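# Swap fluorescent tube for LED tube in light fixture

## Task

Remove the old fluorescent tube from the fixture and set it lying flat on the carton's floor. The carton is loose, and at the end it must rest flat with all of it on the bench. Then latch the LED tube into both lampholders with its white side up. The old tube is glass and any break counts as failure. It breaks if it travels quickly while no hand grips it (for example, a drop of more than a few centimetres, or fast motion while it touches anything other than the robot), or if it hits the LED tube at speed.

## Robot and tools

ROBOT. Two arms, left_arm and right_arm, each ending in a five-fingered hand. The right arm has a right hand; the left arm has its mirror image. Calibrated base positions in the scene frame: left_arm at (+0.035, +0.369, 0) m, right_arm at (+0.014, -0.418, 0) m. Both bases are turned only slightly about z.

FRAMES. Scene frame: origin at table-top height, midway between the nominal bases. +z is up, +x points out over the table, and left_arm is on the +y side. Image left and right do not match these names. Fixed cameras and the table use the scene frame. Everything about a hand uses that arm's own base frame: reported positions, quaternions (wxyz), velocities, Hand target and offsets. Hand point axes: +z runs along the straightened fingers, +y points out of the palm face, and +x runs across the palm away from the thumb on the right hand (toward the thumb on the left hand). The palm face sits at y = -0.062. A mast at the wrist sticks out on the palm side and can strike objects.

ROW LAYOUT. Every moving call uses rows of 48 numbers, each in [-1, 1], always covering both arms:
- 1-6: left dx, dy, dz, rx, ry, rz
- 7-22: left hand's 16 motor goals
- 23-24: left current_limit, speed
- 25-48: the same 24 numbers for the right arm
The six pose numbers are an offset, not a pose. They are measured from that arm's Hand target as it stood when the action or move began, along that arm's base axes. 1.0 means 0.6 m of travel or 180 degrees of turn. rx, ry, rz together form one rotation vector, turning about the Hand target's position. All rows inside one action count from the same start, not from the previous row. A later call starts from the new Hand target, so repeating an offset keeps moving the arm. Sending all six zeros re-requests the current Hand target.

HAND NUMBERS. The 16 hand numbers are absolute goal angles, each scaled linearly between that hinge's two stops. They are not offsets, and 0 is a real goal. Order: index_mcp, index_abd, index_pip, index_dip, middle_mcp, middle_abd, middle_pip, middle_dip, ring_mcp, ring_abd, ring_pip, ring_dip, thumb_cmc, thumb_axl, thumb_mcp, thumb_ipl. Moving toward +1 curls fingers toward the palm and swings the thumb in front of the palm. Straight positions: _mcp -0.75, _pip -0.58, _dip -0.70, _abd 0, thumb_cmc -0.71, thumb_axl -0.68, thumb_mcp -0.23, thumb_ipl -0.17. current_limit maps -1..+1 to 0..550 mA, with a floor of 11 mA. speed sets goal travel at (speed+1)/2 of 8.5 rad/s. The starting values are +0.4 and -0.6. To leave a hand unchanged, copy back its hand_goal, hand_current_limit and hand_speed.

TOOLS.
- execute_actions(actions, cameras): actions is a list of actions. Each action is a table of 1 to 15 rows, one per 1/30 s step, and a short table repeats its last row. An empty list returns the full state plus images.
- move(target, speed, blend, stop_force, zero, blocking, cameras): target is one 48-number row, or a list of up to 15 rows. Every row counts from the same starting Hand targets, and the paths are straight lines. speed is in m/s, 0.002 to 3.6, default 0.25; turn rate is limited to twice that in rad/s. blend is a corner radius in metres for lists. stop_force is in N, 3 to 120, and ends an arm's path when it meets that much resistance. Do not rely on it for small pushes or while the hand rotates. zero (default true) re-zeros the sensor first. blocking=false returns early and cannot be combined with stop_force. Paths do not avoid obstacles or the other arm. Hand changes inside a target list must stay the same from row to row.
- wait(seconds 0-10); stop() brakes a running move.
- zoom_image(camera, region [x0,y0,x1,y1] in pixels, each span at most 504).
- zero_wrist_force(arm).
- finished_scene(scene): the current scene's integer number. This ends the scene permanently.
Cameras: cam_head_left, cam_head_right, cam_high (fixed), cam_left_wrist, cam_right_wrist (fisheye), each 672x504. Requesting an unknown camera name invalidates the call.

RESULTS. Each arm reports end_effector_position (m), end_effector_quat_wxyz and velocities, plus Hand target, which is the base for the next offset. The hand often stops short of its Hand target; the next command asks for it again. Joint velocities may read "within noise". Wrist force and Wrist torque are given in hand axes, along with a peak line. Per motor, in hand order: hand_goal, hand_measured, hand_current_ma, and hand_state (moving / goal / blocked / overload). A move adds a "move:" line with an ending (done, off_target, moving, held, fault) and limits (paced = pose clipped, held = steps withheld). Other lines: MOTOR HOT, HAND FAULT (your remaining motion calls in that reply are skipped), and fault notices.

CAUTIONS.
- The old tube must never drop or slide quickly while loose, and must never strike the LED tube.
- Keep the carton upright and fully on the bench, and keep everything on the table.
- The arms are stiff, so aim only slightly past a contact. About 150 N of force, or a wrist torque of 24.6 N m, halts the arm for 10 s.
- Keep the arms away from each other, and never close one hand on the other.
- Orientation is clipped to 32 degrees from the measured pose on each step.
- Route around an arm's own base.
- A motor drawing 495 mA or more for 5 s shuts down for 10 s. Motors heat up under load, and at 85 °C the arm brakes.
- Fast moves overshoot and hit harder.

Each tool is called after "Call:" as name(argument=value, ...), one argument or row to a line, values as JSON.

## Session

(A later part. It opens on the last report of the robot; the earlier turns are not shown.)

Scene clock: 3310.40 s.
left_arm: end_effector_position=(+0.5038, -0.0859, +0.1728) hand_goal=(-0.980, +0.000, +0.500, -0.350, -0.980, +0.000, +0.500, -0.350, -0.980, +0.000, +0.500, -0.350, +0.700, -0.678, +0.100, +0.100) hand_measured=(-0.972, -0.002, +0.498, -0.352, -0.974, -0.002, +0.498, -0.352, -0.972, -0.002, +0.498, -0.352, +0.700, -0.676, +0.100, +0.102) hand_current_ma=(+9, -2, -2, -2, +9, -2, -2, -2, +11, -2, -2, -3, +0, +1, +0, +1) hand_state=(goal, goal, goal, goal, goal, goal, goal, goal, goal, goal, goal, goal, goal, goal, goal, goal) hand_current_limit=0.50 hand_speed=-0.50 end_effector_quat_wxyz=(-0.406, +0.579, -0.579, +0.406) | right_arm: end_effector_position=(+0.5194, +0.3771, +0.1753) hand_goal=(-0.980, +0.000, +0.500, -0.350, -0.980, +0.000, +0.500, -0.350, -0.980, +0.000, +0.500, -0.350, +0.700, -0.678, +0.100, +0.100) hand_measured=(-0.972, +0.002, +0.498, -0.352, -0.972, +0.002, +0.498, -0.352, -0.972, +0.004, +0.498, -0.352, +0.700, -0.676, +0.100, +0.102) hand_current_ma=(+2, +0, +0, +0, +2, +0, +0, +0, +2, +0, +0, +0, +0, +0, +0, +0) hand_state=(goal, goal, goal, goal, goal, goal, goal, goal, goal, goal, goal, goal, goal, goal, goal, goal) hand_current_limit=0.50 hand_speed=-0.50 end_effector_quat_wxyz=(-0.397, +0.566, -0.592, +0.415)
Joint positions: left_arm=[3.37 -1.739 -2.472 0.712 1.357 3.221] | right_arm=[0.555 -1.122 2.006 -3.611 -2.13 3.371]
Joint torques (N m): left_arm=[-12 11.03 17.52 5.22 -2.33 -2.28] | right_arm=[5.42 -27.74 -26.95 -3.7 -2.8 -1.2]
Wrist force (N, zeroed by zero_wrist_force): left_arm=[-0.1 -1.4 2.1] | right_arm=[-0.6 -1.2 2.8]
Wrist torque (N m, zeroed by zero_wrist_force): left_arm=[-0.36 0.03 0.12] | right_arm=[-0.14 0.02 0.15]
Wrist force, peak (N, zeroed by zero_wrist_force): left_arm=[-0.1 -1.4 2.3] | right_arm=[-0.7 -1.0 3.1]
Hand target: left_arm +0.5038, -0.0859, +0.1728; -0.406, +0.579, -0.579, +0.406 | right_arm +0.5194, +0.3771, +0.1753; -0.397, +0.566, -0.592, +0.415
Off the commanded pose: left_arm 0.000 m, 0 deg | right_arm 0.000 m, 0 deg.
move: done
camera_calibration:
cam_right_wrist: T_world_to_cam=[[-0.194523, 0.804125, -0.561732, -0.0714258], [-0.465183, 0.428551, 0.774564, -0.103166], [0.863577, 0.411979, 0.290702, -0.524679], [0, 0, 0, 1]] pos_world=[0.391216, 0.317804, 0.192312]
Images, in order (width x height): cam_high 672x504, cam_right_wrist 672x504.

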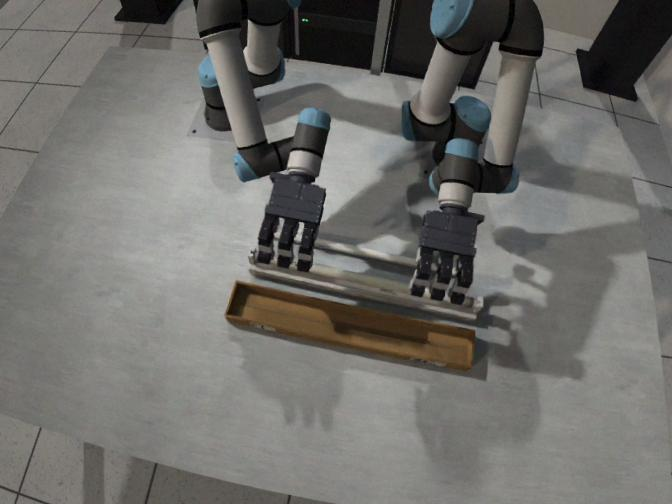

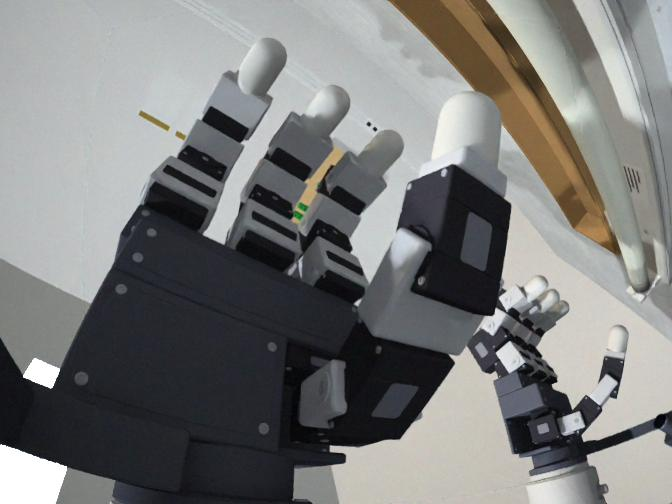

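Call:
zero_wrist_force(
  arm="left_arm",
)

Call:
zero_wrist_force(
  arm="right_arm",
)

Call:
move(
  target=[
    [0,0,-0.2,0,0,0,-0.98,0,0.50,-0.35,-0.98,0,0.50,-0.35,-0.98,0,0.50,-0.35,0.70,-0.678,0.10,0.10,0.5,-0.5,0,0,-0.2,0,0,0,-0.98,0,0.50,-0.35,-0.98,0,0.50,-0.35,-0.98,0,0.50,-0.35,0.70,-0.678,0.10,0.10,0.5,-0.5],
  ],
  speed=0.08,
)

Call:
move(
  target=[
    [0,0,0,0,0,0,-0.89,0,0.64,-0.35,-0.89,0,0.64,-0.35,-0.89,0,0.60,-0.35,0.70,-0.678,0.30,0.16,0.2,-0.8,0,0,0,0,0,0,-0.89,0,0.64,-0.35,-0.89,0,0.64,-0.35,-0.89,0,0.60,-0.35,0.70,-0.678,0.30,0.16,0.2,-0.8],
  ],
)

Call:
move(
  target=[
    [0,0,0,0,0,0,-0.86,0,0.75,-0.30,-0.86,0,0.75,-0.30,-0.89,0,0.60,-0.35,0.70,-0.678,0.42,0.20,0.3,-0.8,0,0,0,0,0,0,-0.86,0,0.75,-0.30,-0.86,0,0.75,-0.30,-0.89,0,0.60,-0.35,0.70,-0.678,0.42,0.20,0.3,-0.8],
  ],
  cameras=["cam_left_wrist","cam_right_wrist"],
)

Wrist force sensor zeroed.

Wrist force sensor zeroed.

Scene clock: 3339.37 s.
left_arm: end_effector_position=(+0.5038, -0.0859, +0.0529) hand_goal=(-0.980, +0.000, +0.500, -0.350, -0.980, +0.000, +0.500, -0.350, -0.980, +0.000, +0.500, -0.350, +0.700, -0.678, +0.100, +0.100) hand_measured=(-0.972, -0.002, +0.498, -0.352, -0.974, -0.002, +0.498, -0.352, -0.972, -0.002, +0.498, -0.352, +0.700, -0.676, +0.100, +0.102) hand_current_ma=(+9, -2, -2, -2, +9, -2, -2, -2, +11, -2, -2, -3, +0, +1, +0, +1) hand_state=(goal, goal, goal, goal, goal, goal, goal, goal, goal, goal, goal, goal, goal, goal, goal, goal) hand_current_limit=0.50 hand_speed=-0.50 end_effector_quat_wxyz=(-0.406, +0.579, -0.579, +0.406) | right_arm: end_effector_position=(+0.5194, +0.3771, +0.0554) hand_goal=(-0.980, +0.000, +0.500, -0.350, -0.980, +0.000, +0.500, -0.350, -0.980, +0.000, +0.500, -0.350, +0.700, -0.678, +0.100, +0.100) hand_measured=(-0.972, +0.002, +0.498, -0.352, -0.972, +0.002, +0.498, -0.352, -0.972, +0.004, +0.498, -0.352, +0.700, -0.676, +0.100, +0.102) hand_current_ma=(+2, +0, +0, +0, +2, +0, +0, +0, +2, +0, +0, +0, +0, +0, +0, +0) hand_state=(goal, goal, goal, goal, goal, goal, goal, goal, goal, goal, goal, goal, goal, goal, goal, goal) hand_current_limit=0.50 hand_speed=-0.50 end_effector_quat_wxyz=(-0.397, +0.566, -0.592, +0.415)
Joint positions: left_arm=[3.37 -2.186 -2.49 1.177 1.357 3.221] | right_arm=[0.555 -0.855 2.022 -3.895 -2.13 3.371]
Joint torques (N m): left_arm=[-5.68 18.54 10.19 5.2 -0.59 -2.42] | right_arm=[3.9 -32.76 -21.12 -3.51 0.49 -1.34]
Wrist force (N, zeroed by zero_wrist_force): left_arm=[-0.1 0.2 0.0] | right_arm=[0.2 0.1 0.2]
Wrist torque (N m, zeroed by zero_wrist_force): left_arm=[0.02 0.02 -0.01] | right_arm=[0.00 0.00 0.04]
Wrist force, peak (N, zeroed by zero_wrist_force): left_arm=[-0.2 0.7 0.0] | right_arm=[-0.2 -0.8 0.1]
Hand target: left_arm +0.5038, -0.0859, +0.0528; -0.406, +0.579, -0.579, +0.406 | right_arm +0.5194, +0.3771, +0.0553; -0.397, +0.566, -0.592, +0.415
Off the commanded pose: left_arm 0.000 m, 0 deg | right_arm 0.000 m, 0 deg.
move: done

Scene clock: 3340.00 s.
left_arm: end_effector_position=(+0.5038, -0.0859, +0.0528) hand_goal=(-0.890, +0.000, +0.640, -0.350, -0.890, +0.000, +0.640, -0.350, -0.890, +0.000, +0.600, -0.350, +0.700, -0.678, +0.300, +0.160) hand_measured=(-0.886, -0.002, +0.638, -0.352, -0.886, -0.002, +0.632, -0.352, -0.884, -0.002, +0.598, -0.352, +0.700, -0.676, +0.294, +0.156) hand_current_ma=(+6, -2, -2, -2, +5, -2, -10, -2, +6, -2, -3, -3, +0, +1, -10, -4) hand_state=(goal, goal, goal, goal, goal, goal, goal, goal, goal, goal, goal, goal, goal, goal, goal, goal) hand_current_limit=0.20 hand_speed=-0.80 end_effector_quat_wxyz=(-0.406, +0.579, -0.579, +0.406) | right_arm: end_effector_position=(+0.5194, +0.3771, +0.0553) hand_goal=(-0.890, +0.000, +0.640, -0.350, -0.890, +0.000, +0.640, -0.350, -0.890, +0.000, +0.600, -0.350, +0.700, -0.678, +0.300, +0.160) hand_measured=(-0.886, +0.002, +0.638, -0.352, -0.884, +0.002, +0.638, -0.352, -0.884, +0.004, +0.598, -0.352, +0.700, -0.676, +0.294, +0.156) hand_current_ma=(+1, +0, +0, +0, +1, +0, +0, +0, +1, +0, +0, +0, +0, +0, -2, -1) hand_state=(goal, goal, goal, goal, goal, goal, goal, goal, goal, goal, goal, goal, goal, goal, goal, goal) hand_current_limit=0.20 hand_speed=-0.80 end_effector_quat_wxyz=(-0.397, +0.566, -0.592, +0.415)
Joint positions: left_arm=[3.37 -2.186 -2.49 1.177 1.357 3.221] | right_arm=[0.555 -0.854 2.022 -3.895 -2.13 3.371]
Joint torques (N m): left_arm=[-10.36 20.3 9.5 5.26 -2.28 -2.35] | right_arm=[4.8 -32.64 -21.84 -3.74 -0.82 -1.15]
Wrist force (N, zeroed by zero_wrist_force): left_arm=[-0.1 0.1 0.6] | right_arm=[0.0 -0.1 0.1]
Wrist torque (N m, zeroed by zero_wrist_force): left_arm=[-0.02 0.03 -0.01] | right_arm=[-0.02 0.02 0.03]
Wrist force, peak (N, zeroed by zero_wrist_force): left_arm=[-0.1 0.1 0.7] | right_arm=[0.0 -0.5 0.0]
Hand target: left_arm +0.5038, -0.0859, +0.0528; -0.406, +0.579, -0.579, +0.406 | right_arm +0.5194, +0.3771, +0.0553; -0.397, +0.566, -0.592, +0.415
Off the commanded pose: left_arm 0.000 m, 0 deg | right_arm 0.000 m, 0 deg.
move: done

Scene clock: 3340.50 s.
left_arm: end_effector_position=(+0.5038, -0.0859, +0.0528) hand_goal=(-0.860, +0.000, +0.750, -0.300, -0.860, +0.000, +0.750, -0.300, -0.890, +0.000, +0.600, -0.350, +0.700, -0.678, +0.420, +0.200) hand_measured=(-0.880, -0.002, +0.648, -0.336, -0.882, -0.002, +0.640, -0.338, -0.884, -0.002, +0.598, -0.352, +0.700, -0.676, +0.364, +0.190) hand_current_ma=(-38, -2, -329, -81, -43, -2, -358, -88, +7, -2, -3, -3, +0, +1, -204, -22) hand_state=(goal, goal, blocked, blocked, blocked, goal, blocked, blocked, goal, goal, goal, goal, goal, goal, blocked, goal) hand_current_limit=0.30 hand_speed=-0.80 end_effector_quat_wxyz=(-0.406, +0.579, -0.579, +0.406) | right_arm: end_effector_position=(+0.5194, +0.3771, +0.0553) hand_goal=(-0.860, +0.000, +0.750, -0.300, -0.860, +0.000, +0.750, -0.300, -0.890, +0.000, +0.600, -0.350, +0.700, -0.678, +0.420, +0.200) hand_measured=(-0.882, +0.002, +0.650, -0.338, -0.880, +0.002, +0.656, -0.336, -0.884, +0.004, +0.598, -0.352, +0.700, -0.676, +0.356, +0.188) hand_current_ma=(-15, +0, -188, -35, -11, +0, -169, -33, +1, +0, +0, +0, +0, +0, -136, -7) hand_state=(blocked, goal, blocked, blocked, goal, goal, blocked, blocked, goal, goal, goal, goal, goal, goal, blocked, goal) hand_current_limit=0.30 hand_speed=-0.80 end_effector_quat_wxyz=(-0.397, +0.566, -0.592, +0.415)
Joint positions: left_arm=[3.37 -2.186 -2.49 1.177 1.357 3.221] | right_arm=[0.555 -0.854 2.022 -3.895 -2.13 3.371]
Joint torques (N m): left_arm=[-10.82 24.7 5.06 4.65 -2.19 -2.35] | right_arm=[6.07 -41.91 -19.92 -3.31 -1.66 -1.01]
Wrist force (N, zeroed by zero_wrist_force): left_arm=[-0.1 4.8 6.5] | right_arm=[-0.1 5.2 6.7]
Wrist torque (N m, zeroed by zero_wrist_force): left_arm=[-0.02 0.02 -0.02] | right_arm=[-0.12 0.00 0.05]
Wrist force, peak (N, zeroed by zero_wrist_force): left_arm=[-0.1 4.8 7.3] | right_arm=[-0.1 5.6 8.3]
Hand target: left_arm +0.5038, -0.0859, +0.0528; -0.406, +0.579, -0.579, +0.406 | right_arm +0.5194, +0.3771, +0.0553; -0.397, +0.566, -0.592, +0.415
Off the commanded pose: left_arm 0.000 m, 0 deg | right_arm 0.000 m, 0 deg.
move: done
camera_calibration:
cam_left_wrist: T_world_to_cam=[[0.238052, 0.759305, 0.605629, -0.114064], [-0.525823, -0.423514, 0.737662, 0.14239], [0.816603, -0.494056, 0.298442, -0.347492], [0, 0, 0, 1]] pos_world=[0.385788, -0.0247671, 0.0677506]
cam_right_wrist: T_world_to_cam=[[-0.194523, 0.804125, -0.561732, -0.138834], [-0.465183, 0.428551, 0.774564, -0.010218], [0.863577, 0.411979, 0.290702, -0.489795], [0, 0, 0, 1]] pos_world=[0.391216, 0.317804, 0.0723116]
Images, in order (width x height): cam_left_wrist 672x504, cam_right_wrist 672x504.

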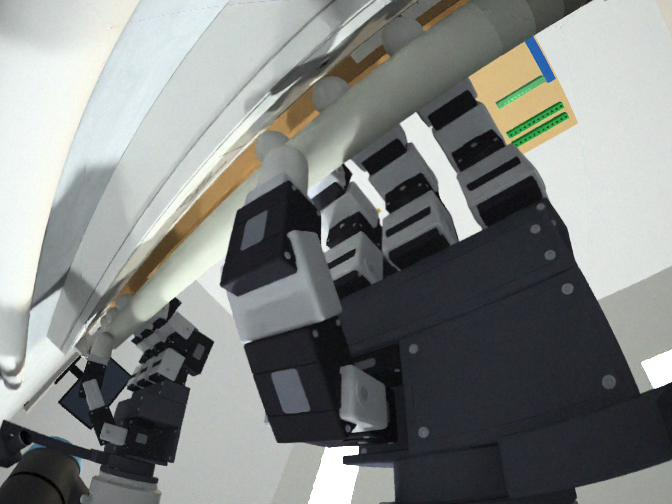

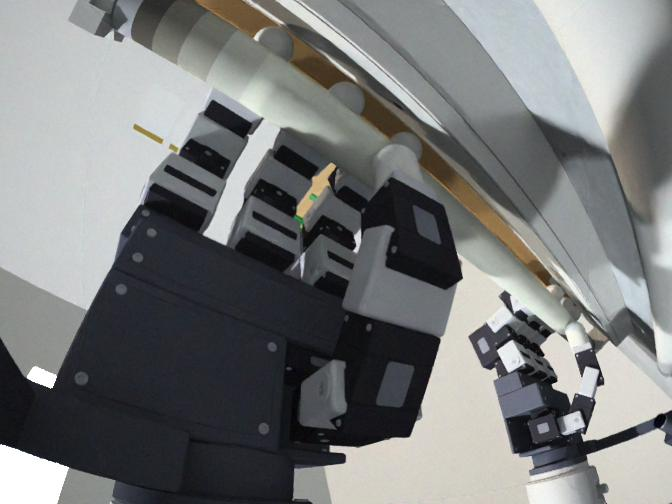

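Call:
move(
  target=[
    [0,0,0,0,0,0,-0.84,0,0.82,-0.27,-0.84,0,0.82,-0.27,-0.89,0,0.75,-0.30,0.70,-0.678,0.46,0.18,0.4,-0.8,0,0,0,0,0,0,-0.84,0,0.82,-0.27,-0.84,0,0.82,-0.27,-0.89,0,0.75,-0.30,0.70,-0.678,0.48,0.18,0.4,-0.8],
  ],
)

Call:
move(
  target=[
    [0,0,0.006,0,0,0,-0.84,0,0.82,-0.27,-0.84,0,0.82,-0.27,-0.89,0,0.75,-0.30,0.70,-0.678,0.46,0.18,0.4,-0.8,0,0,0.006,0,0,0,-0.84,0,0.82,-0.27,-0.84,0,0.82,-0.27,-0.89,0,0.75,-0.30,0.70,-0.678,0.48,0.18,0.4,-0.8],
  ],
  speed=0.01,
  cameras=["cam_left_wrist","cam_right_wrist"],
)

Scene clock: 3355.37 s.
left_arm: end_effector_position=(+0.5038, -0.0859, +0.0528) hand_goal=(-0.840, +0.000, +0.820, -0.270, -0.840, +0.000, +0.820, -0.270, -0.890, +0.000, +0.750, -0.300, +0.700, -0.678, +0.460, +0.180) hand_measured=(-0.884, -0.002, +0.648, -0.326, -0.886, -0.002, +0.640, -0.328, -0.894, -0.002, +0.634, -0.332, +0.700, -0.678, +0.376, +0.166) hand_current_ma=(-111, -2, -385, -146, -118, -2, -385, -149, -3, -2, -385, -66, +0, +1, -355, -30) hand_state=(blocked, goal, blocked, blocked, blocked, goal, blocked, blocked, goal, goal, blocked, blocked, goal, goal, blocked, goal) hand_current_limit=0.40 hand_speed=-0.80 end_effector_quat_wxyz=(-0.406, +0.579, -0.579, +0.406) | right_arm: end_effector_position=(+0.5194, +0.3771, +0.0553) hand_goal=(-0.840, +0.000, +0.820, -0.270, -0.840, +0.000, +0.820, -0.270, -0.890, +0.000, +0.750, -0.300, +0.700, -0.678, +0.480, +0.180) hand_measured=(-0.888, +0.002, +0.662, -0.338, -0.886, +0.002, +0.668, -0.336, -0.894, +0.004, +0.666, -0.322, +0.700, -0.678, +0.370, +0.164) hand_current_ma=(-59, +0, -385, -97, -54, +0, -385, -94, +0, +0, -141, -12, +0, +0, -350, -14) hand_state=(blocked, goal, blocked, blocked, blocked, goal, blocked, blocked, goal, goal, blocked, blocked, goal, goal, blocked, goal) hand_current_limit=0.40 hand_speed=-0.80 end_effector_quat_wxyz=(-0.397, +0.566, -0.592, +0.415)
Joint positions: left_arm=[3.37 -2.186 -2.49 1.177 1.357 3.221] | right_arm=[0.555 -0.854 2.022 -3.895 -2.13 3.371]
Joint torques (N m): left_arm=[-11.03 34.14 -3.29 1.82 -2.17 -2.05] | right_arm=[6.93 -49.93 -4.71 -2.96 -2.81 0.55]
Wrist force (N, zeroed by zero_wrist_force): left_arm=[-0.1 4.6 10.2] | right_arm=[0.1 7.1 11.1]
Wrist torque (N m, zeroed by zero_wrist_force): left_arm=[-0.11 0.31 -0.22] | right_arm=[-0.21 -0.23 0.22]
Wrist force, peak (N, zeroed by zero_wrist_force): left_arm=[0.1 4.6 10.3] | right_arm=[0.0 7.3 11.2]
Hand target: left_arm +0.5038, -0.0859, +0.0528; -0.406, +0.579, -0.579, +0.406 | right_arm +0.5194, +0.3771, +0.0553; -0.397, +0.566, -0.592, +0.415
Off the commanded pose: left_arm 0.000 m, 0 deg | right_arm 0.000 m, 0 deg.
move: done

Scene clock: 3356.17 s.
left_arm: end_effector_position=(+0.5038, -0.0859, +0.0563) hand_goal=(-0.840, +0.000, +0.820, -0.270, -0.840, +0.000, +0.820, -0.270, -0.890, +0.000, +0.750, -0.300, +0.700, -0.678, +0.460, +0.180) hand_measured=(-0.898, -0.002, +0.648, -0.326, -0.900, -0.002, +0.640, -0.326, -0.908, -0.002, +0.634, -0.340, +0.700, -0.680, +0.376, +0.160) hand_current_ma=(-166, -2, -385, -145, -172, -2, -385, -148, -32, -2, -385, -92, +0, -3, -354, -55) hand_state=(blocked, goal, blocked, blocked, blocked, goal, blocked, blocked, goal, goal, blocked, blocked, goal, goal, blocked, blocked) hand_current_limit=0.40 hand_speed=-0.80 end_effector_quat_wxyz=(-0.406, +0.579, -0.579, +0.406) | right_arm: end_effector_position=(+0.5194, +0.3771, +0.0588) hand_goal=(-0.840, +0.000, +0.820, -0.270, -0.840, +0.000, +0.820, -0.270, -0.890, +0.000, +0.750, -0.300, +0.700, -0.678, +0.480, +0.180) hand_measured=(-0.904, +0.002, +0.662, -0.340, -0.902, +0.002, +0.668, -0.340, -0.910, +0.004, +0.666, -0.328, +0.698, -0.682, +0.372, +0.154) hand_current_ma=(-95, +0, -385, -102, -90, +0, -385, -102, -12, +0, -141, -21, +0, -1, -348, -29) hand_state=(blocked, goal, blocked, blocked, blocked, goal, blocked, blocked, goal, goal, blocked, blocked, goal, goal, blocked, blocked) hand_current_limit=0.40 hand_speed=-0.80 end_effector_quat_wxyz=(-0.397, +0.566, -0.592, +0.415)
Joint positions: left_arm=[3.37 -2.172 -2.491 1.165 1.357 3.221] | right_arm=[0.555 -0.863 2.023 -3.888 -2.13 3.371]
Joint torques (N m): left_arm=[-9.95 45.5 -6.43 3.29 -2.03 -2.32] | right_arm=[7.18 -56.48 -2.5 -3.66 -2.89 0.21]
Wrist force (N, zeroed by zero_wrist_force): left_arm=[1.3 12.2 19.3] | right_arm=[-0.1 11.9 20.1]
Wrist torque (N m, zeroed by zero_wrist_force): left_arm=[-0.10 0.41 -0.22] | right_arm=[-0.29 -0.25 0.17]
Wrist force, peak (N, zeroed by zero_wrist_force): left_arm=[1.3 12.2 19.3] | right_arm=[-0.1 12.6 20.1]
Hand target: left_arm +0.5038, -0.0859, +0.0564; -0.406, +0.579, -0.579, +0.406 | right_arm +0.5194, +0.3771, +0.0589; -0.397, +0.566, -0.592, +0.415
Off the commanded pose: left_arm 0.000 m, 0 deg | right_arm 0.000 m, 0 deg.
move: done
camera_calibration:
cam_left_wrist: T_world_to_cam=[[0.238052, 0.759305, 0.605629, -0.116183], [-0.525823, -0.423514, 0.737662, 0.139808], [0.816603, -0.494056, 0.298442, -0.348536], [0, 0, 0, 1]] pos_world=[0.385788, -0.0247671, 0.0712506]
cam_right_wrist: T_world_to_cam=[[-0.194523, 0.804125, -0.561732, -0.136868], [-0.465183, 0.428551, 0.774564, -0.012929], [0.863577, 0.411979, 0.290702, -0.490812], [0, 0, 0, 1]] pos_world=[0.391216, 0.317804, 0.0758116]
Images, in order (width x height): cam_left_wrist 672x504, cam_right_wrist 672x504.

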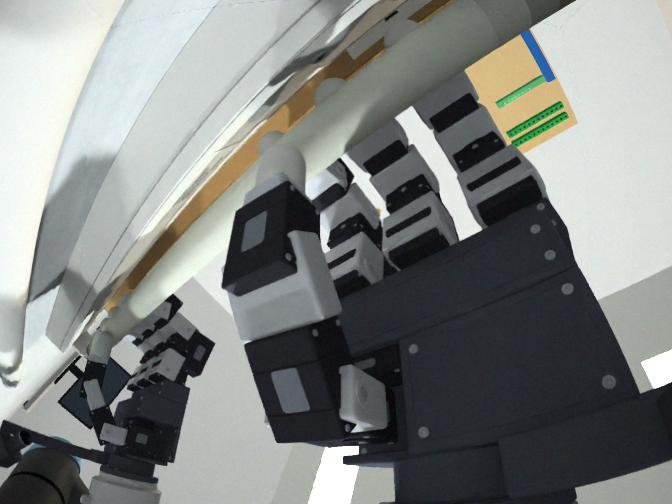

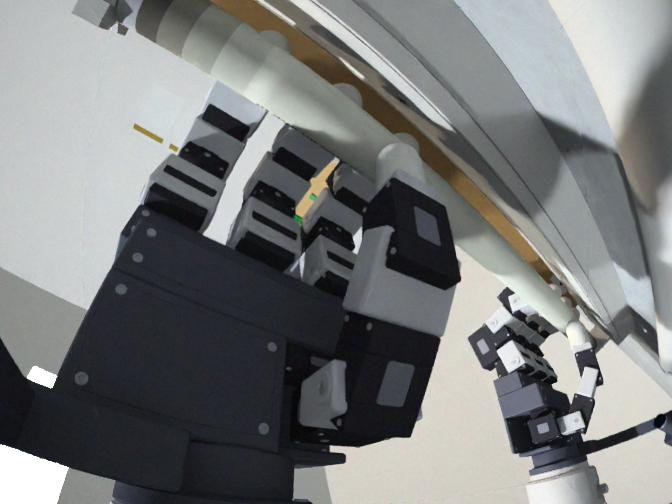

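Call:
move(
  target=[
    [0,0,0.005,0,0,0,-0.82,0,0.90,-0.20,-0.82,0,0.90,-0.20,-0.85,0,0.90,-0.20,0.70,-0.678,0.50,0.20,0.5,-0.8,0,0,0.005,0,0,0,-0.82,0,0.90,-0.20,-0.82,0,0.90,-0.20,-0.85,0,0.90,-0.20,0.70,-0.678,0.52,0.20,0.5,-0.8],
  ],
  speed=0.01,
  cameras=["cam_left_wrist","cam_right_wrist"],
)

Scene clock: 3371.47 s.
left_arm: end_effector_position=(+0.5038, -0.0859, +0.0593) hand_goal=(-0.820, +0.000, +0.900, -0.200, -0.820, +0.000, +0.900, -0.200, -0.850, +0.000, +0.900, -0.200, +0.700, -0.678, +0.500, +0.200) hand_measured=(-0.898, -0.002, +0.636, -0.326, -0.900, -0.002, +0.626, -0.326, -0.906, -0.002, +0.622, -0.334, +0.698, -0.680, +0.382, +0.160) hand_current_ma=(-251, -2, -413, -413, -257, -2, -413, -412, -159, -2, -412, -412, -1, -3, -412, -141) hand_state=(blocked, goal, blocked, blocked, blocked, goal, blocked, blocked, blocked, goal, blocked, blocked, goal, goal, blocked, blocked) hand_current_limit=0.50 hand_speed=-0.80 end_effector_quat_wxyz=(-0.406, +0.579, -0.579, +0.406) | right_arm: end_effector_position=(+0.5194, +0.3771, +0.0617) hand_goal=(-0.820, +0.000, +0.900, -0.200, -0.820, +0.000, +0.900, -0.200, -0.850, +0.000, +0.900, -0.200, +0.700, -0.678, +0.520, +0.200) hand_measured=(-0.906, +0.002, +0.660, -0.340, -0.906, +0.002, +0.668, -0.340, -0.912, +0.004, +0.666, -0.318, +0.696, -0.682, +0.376, +0.154) hand_current_ma=(-165, +0, -413, -346, -158, +0, -412, -347, -90, +0, -413, -258, +0, -1, -412, -83) hand_state=(blocked, goal, blocked, blocked, blocked, goal, blocked, blocked, blocked, goal, blocked, blocked, goal, goal, blocked, blocked) hand_current_limit=0.50 hand_speed=-0.80 end_effector_quat_wxyz=(-0.397, +0.566, -0.592, +0.415)
Joint positions: left_arm=[3.37 -2.161 -2.492 1.155 1.357 3.221] | right_arm=[0.555 -0.87 2.024 -3.881 -2.13 3.371]
Joint torques (N m): left_arm=[-8 45.45 -5.03 5.41 0.56 -2.07] | right_arm=[8.1 -69.47 -6.24 -7.07 -2.37 -0.76]
Wrist force (N, zeroed by zero_wrist_force): left_arm=[0.5 22.0 23.6] | right_arm=[-2.1 28.2 35.0]
Wrist torque (N m, zeroed by zero_wrist_force): left_arm=[-0.17 0.62 -0.50] | right_arm=[-0.71 -0.79 0.62]
Wrist force, peak (N, zeroed by zero_wrist_force): left_arm=[0.5 22.0 23.6] | right_arm=[-2.1 28.2 35.0]
Hand target: left_arm +0.5038, -0.0859, +0.0594; -0.406, +0.579, -0.579, +0.406 | right_arm +0.5194, +0.3771, +0.0619; -0.397, +0.566, -0.592, +0.415
Off the commanded pose: left_arm 0.000 m, 0 deg | right_arm 0.000 m, 0 deg.
move: done
camera_calibration:
cam_left_wrist: T_world_to_cam=[[0.238146, 0.759311, 0.605585, -0.118033], [-0.525742, -0.423486, 0.737736, 0.137559], [0.816628, -0.49407, 0.29835, -0.349435], [0, 0, 0, 1]] pos_world=[0.385788, -0.0247671, 0.0742503]
cam_right_wrist: T_world_to_cam=[[-0.194526, 0.804084, -0.56179, -0.135164], [-0.465088, 0.428651, 0.774565, -0.0153224], [0.863628, 0.411955, 0.290586, -0.491687], [0, 0, 0, 1]] pos_world=[0.391216, 0.317804, 0.0788121]
Images, in order (width x height): cam_left_wrist 672x504, cam_right_wrist 672x504.

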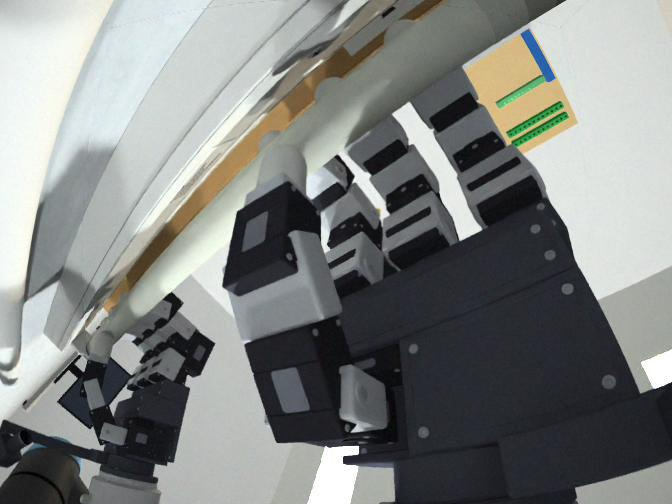

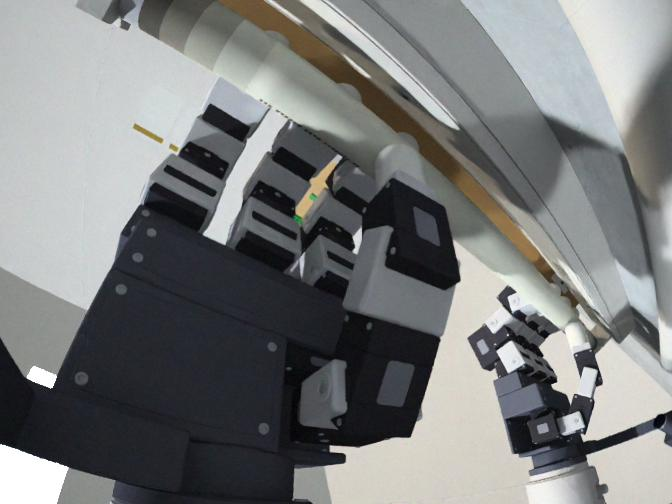

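Call:
move(
  target=[
    [0,0,-0.011,0,0,0,-0.84,0,0.82,-0.27,-0.84,0,0.82,-0.27,-0.89,0,0.75,-0.30,0.70,-0.678,0.46,0.18,0.4,-0.8,0,0,-0.011,0,0,0,-0.84,0,0.82,-0.27,-0.84,0,0.82,-0.27,-0.89,0,0.75,-0.30,0.70,-0.678,0.48,0.18,0.4,-0.8],
  ],
  speed=0.01,
)

Call:
move(
  target=[
    [0,0,0,0,0,0,-0.98,0,0.50,-0.35,-0.98,0,0.50,-0.35,-0.98,0,0.50,-0.35,0.70,-0.678,0.10,0.10,0.5,-0.7,0,0,0,0,0,0,-0.98,0,0.50,-0.35,-0.98,0,0.50,-0.35,-0.98,0,0.50,-0.35,0.70,-0.678,0.10,0.10,0.5,-0.7],
  ],
)

Call:
move(
  target=[
    [0,0,0.2,0,0,0,-0.98,0,0.50,-0.35,-0.98,0,0.50,-0.35,-0.98,0,0.50,-0.35,0.70,-0.678,0.10,0.10,0.5,-0.7,0,0,0.2,0,0,0,-0.98,0,0.50,-0.35,-0.98,0,0.50,-0.35,-0.98,0,0.50,-0.35,0.70,-0.678,0.10,0.10,0.5,-0.7],
  ],
  speed=0.15,
  cameras=["cam_high"],
)

Call:
zoom_image(
  camera="cam_high",
  region=[240, 240, 300, 285],
)

Call:
zoom_image(
  camera="cam_high",
  region=[440, 280, 500, 325],
)

Scene clock: 3402.37 s.
left_arm: end_effector_position=(+0.5038, -0.0859, +0.0529) hand_goal=(-0.840, +0.000, +0.820, -0.270, -0.840, +0.000, +0.820, -0.270, -0.890, +0.000, +0.750, -0.300, +0.700, -0.678, +0.460, +0.180) hand_measured=(-0.902, -0.002, +0.642, -0.312, -0.902, -0.002, +0.630, -0.308, -0.936, -0.002, +0.658, -0.334, +0.700, -0.676, +0.384, +0.214) hand_current_ma=(-177, -2, -385, -96, -184, -2, -385, -85, -123, -2, -287, -72, -1, +2, -308, +112) hand_state=(blocked, goal, blocked, blocked, blocked, goal, blocked, blocked, blocked, goal, blocked, blocked, goal, goal, blocked, blocked) hand_current_limit=0.40 hand_speed=-0.80 end_effector_quat_wxyz=(-0.406, +0.579, -0.579, +0.406) | right_arm: end_effector_position=(+0.5194, +0.3771, +0.0554) hand_goal=(-0.840, +0.000, +0.820, -0.270, -0.840, +0.000, +0.820, -0.270, -0.890, +0.000, +0.750, -0.300, +0.700, -0.678, +0.480, +0.180) hand_measured=(-0.924, +0.002, +0.676, -0.338, -0.924, +0.002, +0.684, -0.336, -0.924, +0.002, +0.680, -0.328, +0.698, -0.678, +0.378, +0.206) hand_current_ma=(-156, +0, -358, -96, -153, +0, -328, -92, -31, +0, -102, -20, +0, +0, -309, +30) hand_state=(blocked, goal, blocked, blocked, blocked, goal, blocked, blocked, blocked, goal, blocked, blocked, goal, goal, blocked, blocked) hand_current_limit=0.40 hand_speed=-0.80 end_effector_quat_wxyz=(-0.397, +0.566, -0.592, +0.415)
Joint positions: left_arm=[3.37 -2.186 -2.49 1.177 1.357 3.221] | right_arm=[0.555 -0.855 2.022 -3.895 -2.13 3.371]
Joint torques (N m): left_arm=[-8.52 11.74 12.47 1.35 1.92 1.25] | right_arm=[-2.7 -21.7 -19.87 -0.14 -1.84 -0.28]
Wrist force (N, zeroed by zero_wrist_force): left_arm=[-0.5 -17.2 -22.6] | right_arm=[0.7 -15.7 -20.9]
Wrist torque (N m, zeroed by zero_wrist_force): left_arm=[0.08 0.43 0.27] | right_arm=[0.32 -0.30 -0.11]
Wrist force, peak (N, zeroed by zero_wrist_force): left_arm=[0.9 23.6 23.6] | right_arm=[-1.6 29.5 35.2]
Hand target: left_arm +0.5038, -0.0859, +0.0528; -0.406, +0.579, -0.579, +0.406 | right_arm +0.5194, +0.3771, +0.0553; -0.397, +0.566, -0.592, +0.415
Off the commanded pose: left_arm 0.000 m, 0 deg | right_arm 0.000 m, 0 deg.
move: done

Scene clock: 3403.10 s.
left_arm: end_effector_position=(+0.5039, -0.0859, +0.0528) hand_goal=(-0.980, +0.000, +0.500, -0.350, -0.980, +0.000, +0.500, -0.350, -0.980, +0.000, +0.500, -0.350, +0.700, -0.678, +0.100, +0.100) hand_measured=(-0.962, -0.002, +0.504, -0.348, -0.964, -0.002, +0.504, -0.348, -0.962, -0.002, +0.504, -0.350, +0.700, -0.676, +0.100, +0.102) hand_current_ma=(+32, -2, +4, +1, +31, -2, +4, +1, +31, -2, +5, +1, -1, +1, +1, +1) hand_state=(goal, goal, goal, goal, goal, goal, goal, goal, goal, goal, goal, goal, goal, goal, goal, goal) hand_current_limit=0.50 hand_speed=-0.70 end_effector_quat_wxyz=(-0.406, +0.579, -0.579, +0.406) | right_arm: end_effector_position=(+0.5194, +0.3771, +0.0552) hand_goal=(-0.980, +0.000, +0.500, -0.350, -0.980, +0.000, +0.500, -0.350, -0.980, +0.000, +0.500, -0.350, +0.700, -0.678, +0.100, +0.100) hand_measured=(-0.964, +0.002, +0.504, -0.352, -0.964, +0.002, +0.504, -0.352, -0.962, +0.002, +0.504, -0.348, +0.698, -0.678, +0.100, +0.102) hand_current_ma=(+8, +0, +1, +0, +9, +0, +1, +0, +11, +0, +1, +0, +0, +0, +0, +0) hand_state=(goal, goal, goal, goal, goal, goal, goal, goal, goal, goal, goal, goal, goal, goal, goal, goal) hand_current_limit=0.50 hand_speed=-0.70 end_effector_quat_wxyz=(-0.397, +0.566, -0.592, +0.415)
Joint positions: left_arm=[3.37 -2.186 -2.49 1.177 1.357 3.221] | right_arm=[0.555 -0.854 2.022 -3.895 -2.13 3.371]
Joint torques (N m): left_arm=[-8.59 31.55 0.65 5.11 1.45 0.87] | right_arm=[-6.92 -47.64 -21.31 -3.66 -1.12 -0.17]
Wrist force (N, zeroed by zero_wrist_force): left_arm=[-0.1 0.1 0.1] | right_arm=[0.1 0.0 0.0]
Wrist torque (N m, zeroed by zero_wrist_force): left_arm=[0.00 0.01 0.00] | right_arm=[-0.01 0.01 0.04]
Wrist force, peak (N, zeroed by zero_wrist_force): left_arm=[-0.3 -14.6 -21.7] | right_arm=[-1.2 -7.9 -27.1]
Hand target: left_arm +0.5038, -0.0859, +0.0528; -0.406, +0.579, -0.579, +0.406 | right_arm +0.5194, +0.3771, +0.0553; -0.397, +0.566, -0.592, +0.415
Off the commanded pose: left_arm 0.000 m, 0 deg | right_arm 0.000 m, 0 deg.
move: done

Scene clock: 3404.67 s.
left_arm: end_effector_position=(+0.5038, -0.0859, +0.1727) hand_goal=(-0.980, +0.000, +0.500, -0.350, -0.980, +0.000, +0.500, -0.350, -0.980, +0.000, +0.500, -0.350, +0.700, -0.678, +0.100, +0.100) hand_measured=(-0.962, -0.002, +0.504, -0.348, -0.964, -0.002, +0.504, -0.348, -0.962, -0.002, +0.504, -0.350, +0.700, -0.676, +0.100, +0.102) hand_current_ma=(+31, -2, +4, +1, +30, -2, +4, +1, +31, -2, +5, +1, -1, +1, +1, +1) hand_state=(goal, goal, goal, goal, goal, goal, goal, goal, goal, goal, goal, goal, goal, goal, goal, goal) hand_current_limit=0.50 hand_speed=-0.70 end_effector_quat_wxyz=(-0.406, +0.579, -0.579, +0.406) end_effector_velocity=(+0.000, +0.000, +0.001) end_effector_angular_velocity=(-0.001, +0.001, +0.001) | right_arm: end_effector_position=(+0.5194, +0.3771, +0.1753) hand_goal=(-0.980, +0.000, +0.500, -0.350, -0.980, +0.000, +0.500, -0.350, -0.980, +0.000, +0.500, -0.350, +0.700, -0.678, +0.100, +0.100) hand_measured=(-0.964, +0.002, +0.504, -0.352, -0.964, +0.002, +0.504, -0.352, -0.962, +0.002, +0.504, -0.348, +0.698, -0.678, +0.100, +0.102) hand_current_ma=(+8, +0, +0, +0, +9, +0, +0, +0, +11, +0, +1, +0, +0, +0, +0, +0) hand_state=(goal, goal, goal, goal, goal, goal, goal, goal, goal, goal, goal, goal, goal, goal, goal, goal) hand_current_limit=0.50 hand_speed=-0.70 end_effector_quat_wxyz=(-0.397, +0.566, -0.592, +0.415)
Joint positions: left_arm=[3.369 -1.739 -2.472 0.713 1.357 3.221] | right_arm=[0.555 -1.122 2.006 -3.611 -2.13 3.371]
Joint velocities: left_arm=[0 0.002 0.002 -0.005 0 -0.001] | right_arm=[within noise]
Joint torques (N m): left_arm=[9.07 28.51 19.11 0.12 2.03 2.45] | right_arm=[-7.57 -43.02 -28 -1.22 1.96 1.24]
Wrist force (N, zeroed by zero_wrist_force): left_arm=[0.0 0.1 0.1] | right_arm=[0.1 0.2 0.1]
Wrist torque (N m, zeroed by zero_wrist_force): left_arm=[0.00 0.00 -0.14] | right_arm=[0.01 -0.01 -0.20]
Wrist force, peak (N, zeroed by zero_wrist_force): left_arm=[0.0 0.9 0.3] | right_arm=[0.1 0.7 0.4]
Hand target: left_arm +0.5038, -0.0859, +0.1728; -0.406, +0.579, -0.579, +0.406 | right_arm +0.5194, +0.3771, +0.1753; -0.397, +0.566, -0.592, +0.415
Off the commanded pose: left_arm 0.000 m, 0 deg | right_arm 0.000 m, 0 deg.
move: done
Images, in order (width x height): cam_high 672x504.

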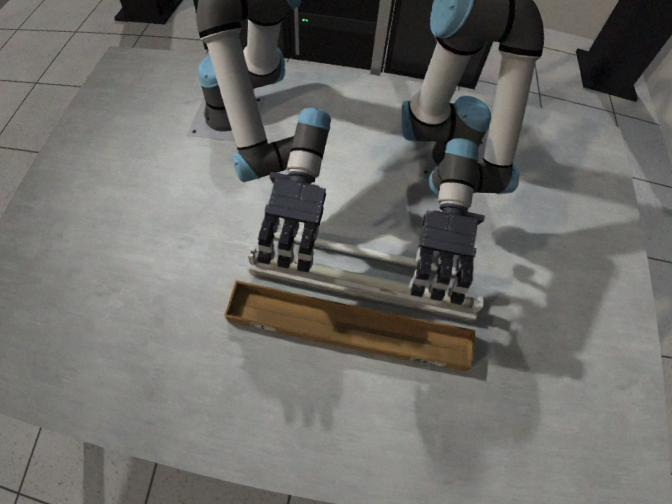

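Scaled by 8.400.

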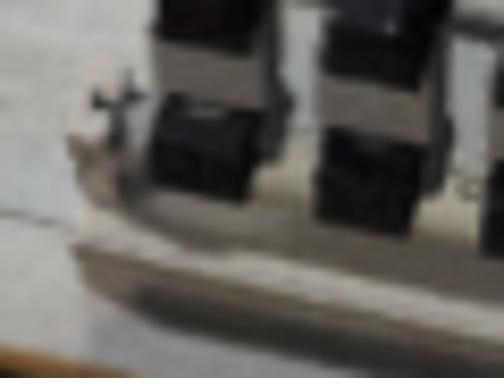

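Scaled by 8.400.

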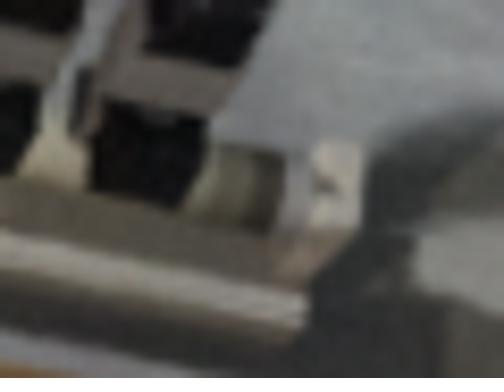

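Call:
move(
  target=[
    [0,0,0,0,0,0,-1,0,-1,-1,-1,0,-1,-1,-1,0,-1,-1,0.70,-0.678,0.10,0.10,0.5,-0.5,0,0,0,0,0,0,-1,0,-1,-1,-1,0,-1,-1,-1,0,-1,-1,0.70,-0.678,0.10,0.10,0.5,-0.5],
    [-0.1113,0.1667,-0.0713,0,0.2667,0,-1,0,-1,-1,-1,0,-1,-1,-1,0,-1,-1,0.70,-0.678,0.10,0.10,0.5,-0.5,-0.1115,-0.1667,-0.0713,0.012,0.2667,0,-1,0,-1,-1,-1,0,-1,-1,-1,0,-1,-1,0.70,-0.678,0.10,0.10,0.5,-0.5],
  ],
  speed=0.15,
  cameras=["cam_left_wrist","cam_right_wrist"],
)

Scene clock: 3425.90 s.
left_arm: end_effector_position=(+0.4371, +0.0141, +0.1300) hand_goal=(-1.000, +0.000, -1.000, -1.000, -1.000, +0.000, -1.000, -1.000, -1.000, +0.000, -1.000, -1.000, +0.700, -0.678, +0.100, +0.100) hand_measured=(-0.982, -0.002, -0.992, -0.996, -0.982, -0.002, -0.994, -0.996, -0.980, -0.002, -0.992, -0.996, +0.700, -0.676, +0.100, +0.102) hand_current_ma=(+33, -2, +9, +3, +32, -2, +8, +3, +36, -2, +10, +4, -1, +1, +1, +1) hand_state=(goal, goal, goal, goal, goal, goal, goal, goal, goal, goal, goal, goal, goal, goal, goal, goal) hand_current_limit=0.50 hand_speed=-0.50 end_effector_quat_wxyz=(-0.135, +0.694, -0.694, +0.135) | right_arm: end_effector_position=(+0.4525, +0.2771, +0.1325) hand_goal=(-1.000, +0.000, -1.000, -1.000, -1.000, +0.000, -1.000, -1.000, -1.000, +0.000, -1.000, -1.000, +0.700, -0.678, +0.100, +0.100) hand_measured=(-0.982, +0.002, -0.994, -0.996, -0.982, +0.002, -0.994, -0.996, -0.980, +0.002, -0.992, -0.996, +0.698, -0.678, +0.100, +0.102) hand_current_ma=(+10, +0, +1, +0, +10, +0, +1, +1, +12, +0, +2, +0, +0, +0, +0, +0) hand_state=(goal, goal, goal, goal, goal, goal, goal, goal, goal, goal, goal, goal, goal, goal, goal, goal) hand_current_limit=0.50 hand_speed=-0.50 end_effector_quat_wxyz=(-0.132, +0.678, -0.709, +0.138)
Joint positions: left_arm=[3.541 -1.6 -2.224 -0.531 1.425 3.515] | right_arm=[0.257 -1.36 2.009 -2.588 -1.682 3.423]
Joint torques (N m): left_arm=[10.32 11.24 25.4 0.7 1.68 2.5] | right_arm=[-7.44 -21.88 -32.08 -1.43 2.27 -1.29]
Wrist force (N, zeroed by zero_wrist_force): left_arm=[0.1 0.0 0.2] | right_arm=[0.2 0.4 0.2]
Wrist torque (N m, zeroed by zero_wrist_force): left_arm=[0.05 0.01 -0.09] | right_arm=[-0.22 -0.13 0.02]
Wrist force, peak (N, zeroed by zero_wrist_force): left_arm=[-0.4 0.5 0.3] | right_arm=[0.3 -0.9 -0.2]
Hand target: left_arm +0.4371, +0.0141, +0.1300; -0.135, +0.694, -0.694, +0.135 | right_arm +0.4525, +0.2771, +0.1325; -0.132, +0.678, -0.710, +0.138
Off the commanded pose: left_arm 0.000 m, 0 deg | right_arm 0.000 m, 0 deg.
move: done
camera_calibration:
cam_left_wrist: T_world_to_cam=[[0.609322, 0.759285, 0.228502, -0.334108], [0.196143, -0.423553, 0.884382, -0.241957], [0.76828, -0.494054, -0.407009, -0.153766], [0, 0, 0, 1]] pos_world=[0.369173, 0.075233, 0.227743]
cam_right_wrist: T_world_to_cam=[[-0.535461, 0.819483, -0.204276, 0.0745948], [0.270336, 0.395454, 0.877801, -0.39568], [0.800125, 0.414804, -0.433286, -0.289389], [0, 0, 0, 1]] pos_world=[0.378456, 0.215384, 0.237178]
Images, in order (width x height): cam_left_wrist 672x504, cam_right_wrist 672x504.

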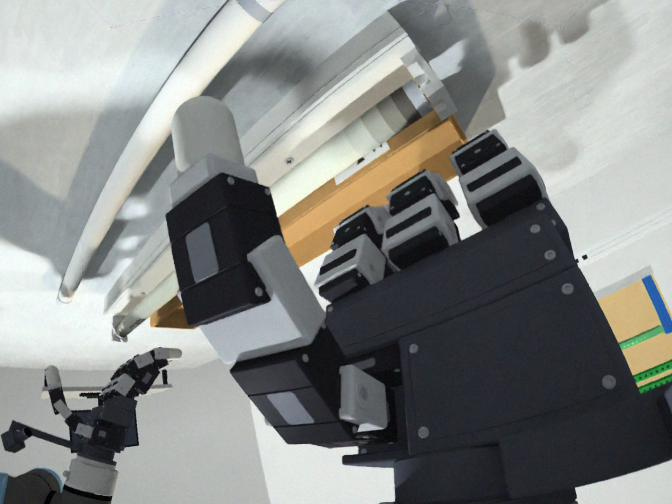

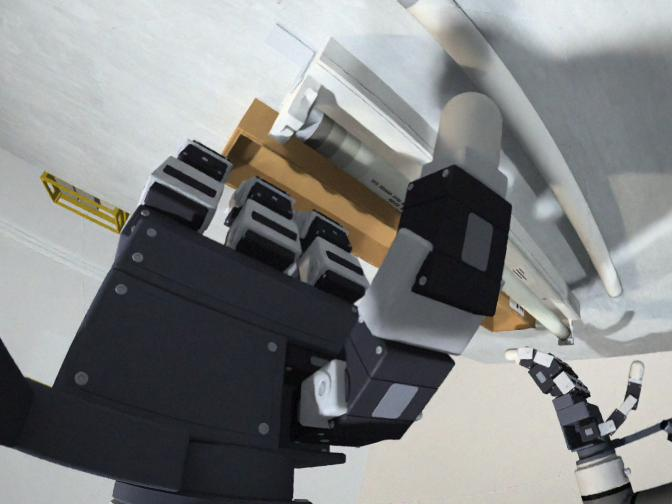

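Good views of both ends. Zooming.

Call:
zoom_image(
  camera="cam_right_wrist",
  region=[265, 80, 345, 160],
)

Call:
zoom_image(
  camera="cam_left_wrist",
  region=[390, 45, 470, 125],
)

Call:
zoom_image(
  camera="cam_left_wrist",
  region=[95, 280, 175, 350],
)

Call:
zoom_image(
  camera="cam_right_wrist",
  region=[530, 290, 610, 360],
)

Scaled by 6.300 from the camera's 672x504 image, which has a finer 960x720 frame.

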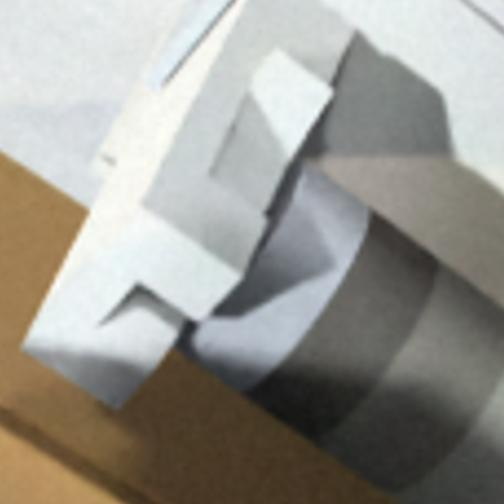

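Scaled by 6.300 from the camera's 672x504 image, which has a finer 960x720 frame.

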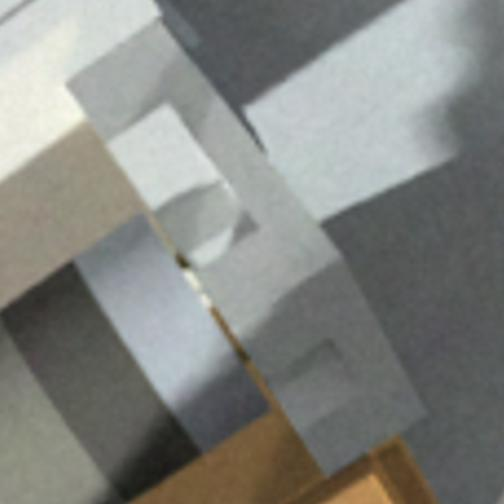

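Scaled by 6.300 from the camera's 672x504 image, which has a finer 960x720 frame.

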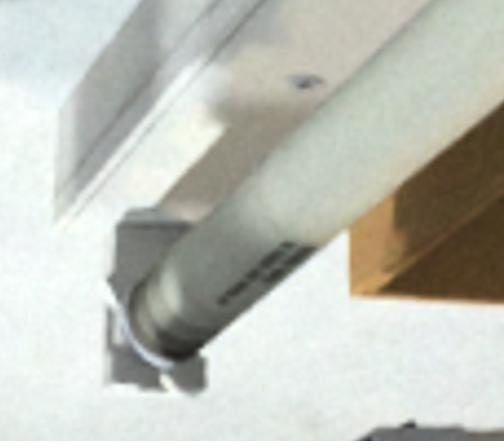

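Scaled by 6.300 from the camera's 672x504 image, which has a finer 960x720 frame.

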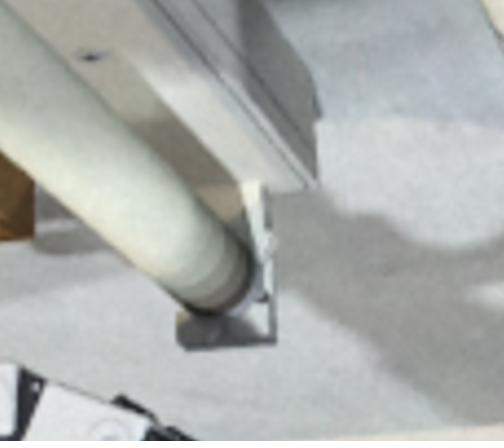

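Call:
zoom_image(
  camera="cam_left_wrist",
  region=[405, 70, 445, 115],
)

Call:
zoom_image(
  camera="cam_right_wrist",
  region=[285, 90, 335, 145],
)

Call:
zoom_image(
  camera="cam_right_wrist",
  region=[300, 120, 430, 230],
)

Scaled by 11.200 from the camera's 672x504 image, which has a finer 960x720 frame.

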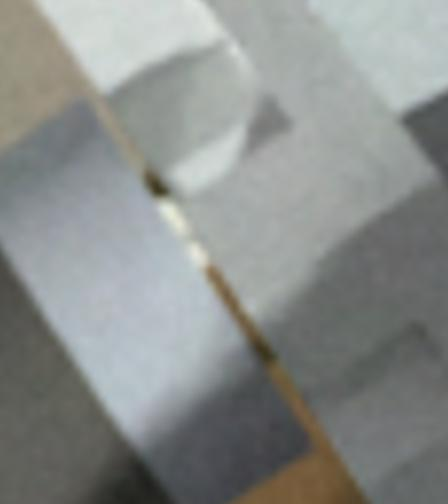

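Scaled by 9.164 from the camera's 672x504 image, which has a finer 960x720 frame.

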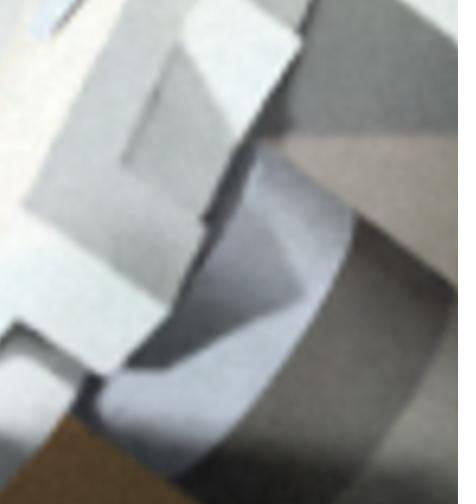

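Scaled by 3.877 from the camera's 672x504 image, which has a finer 960x720 frame.

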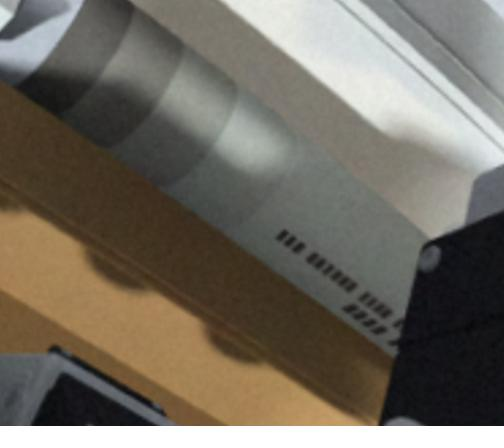

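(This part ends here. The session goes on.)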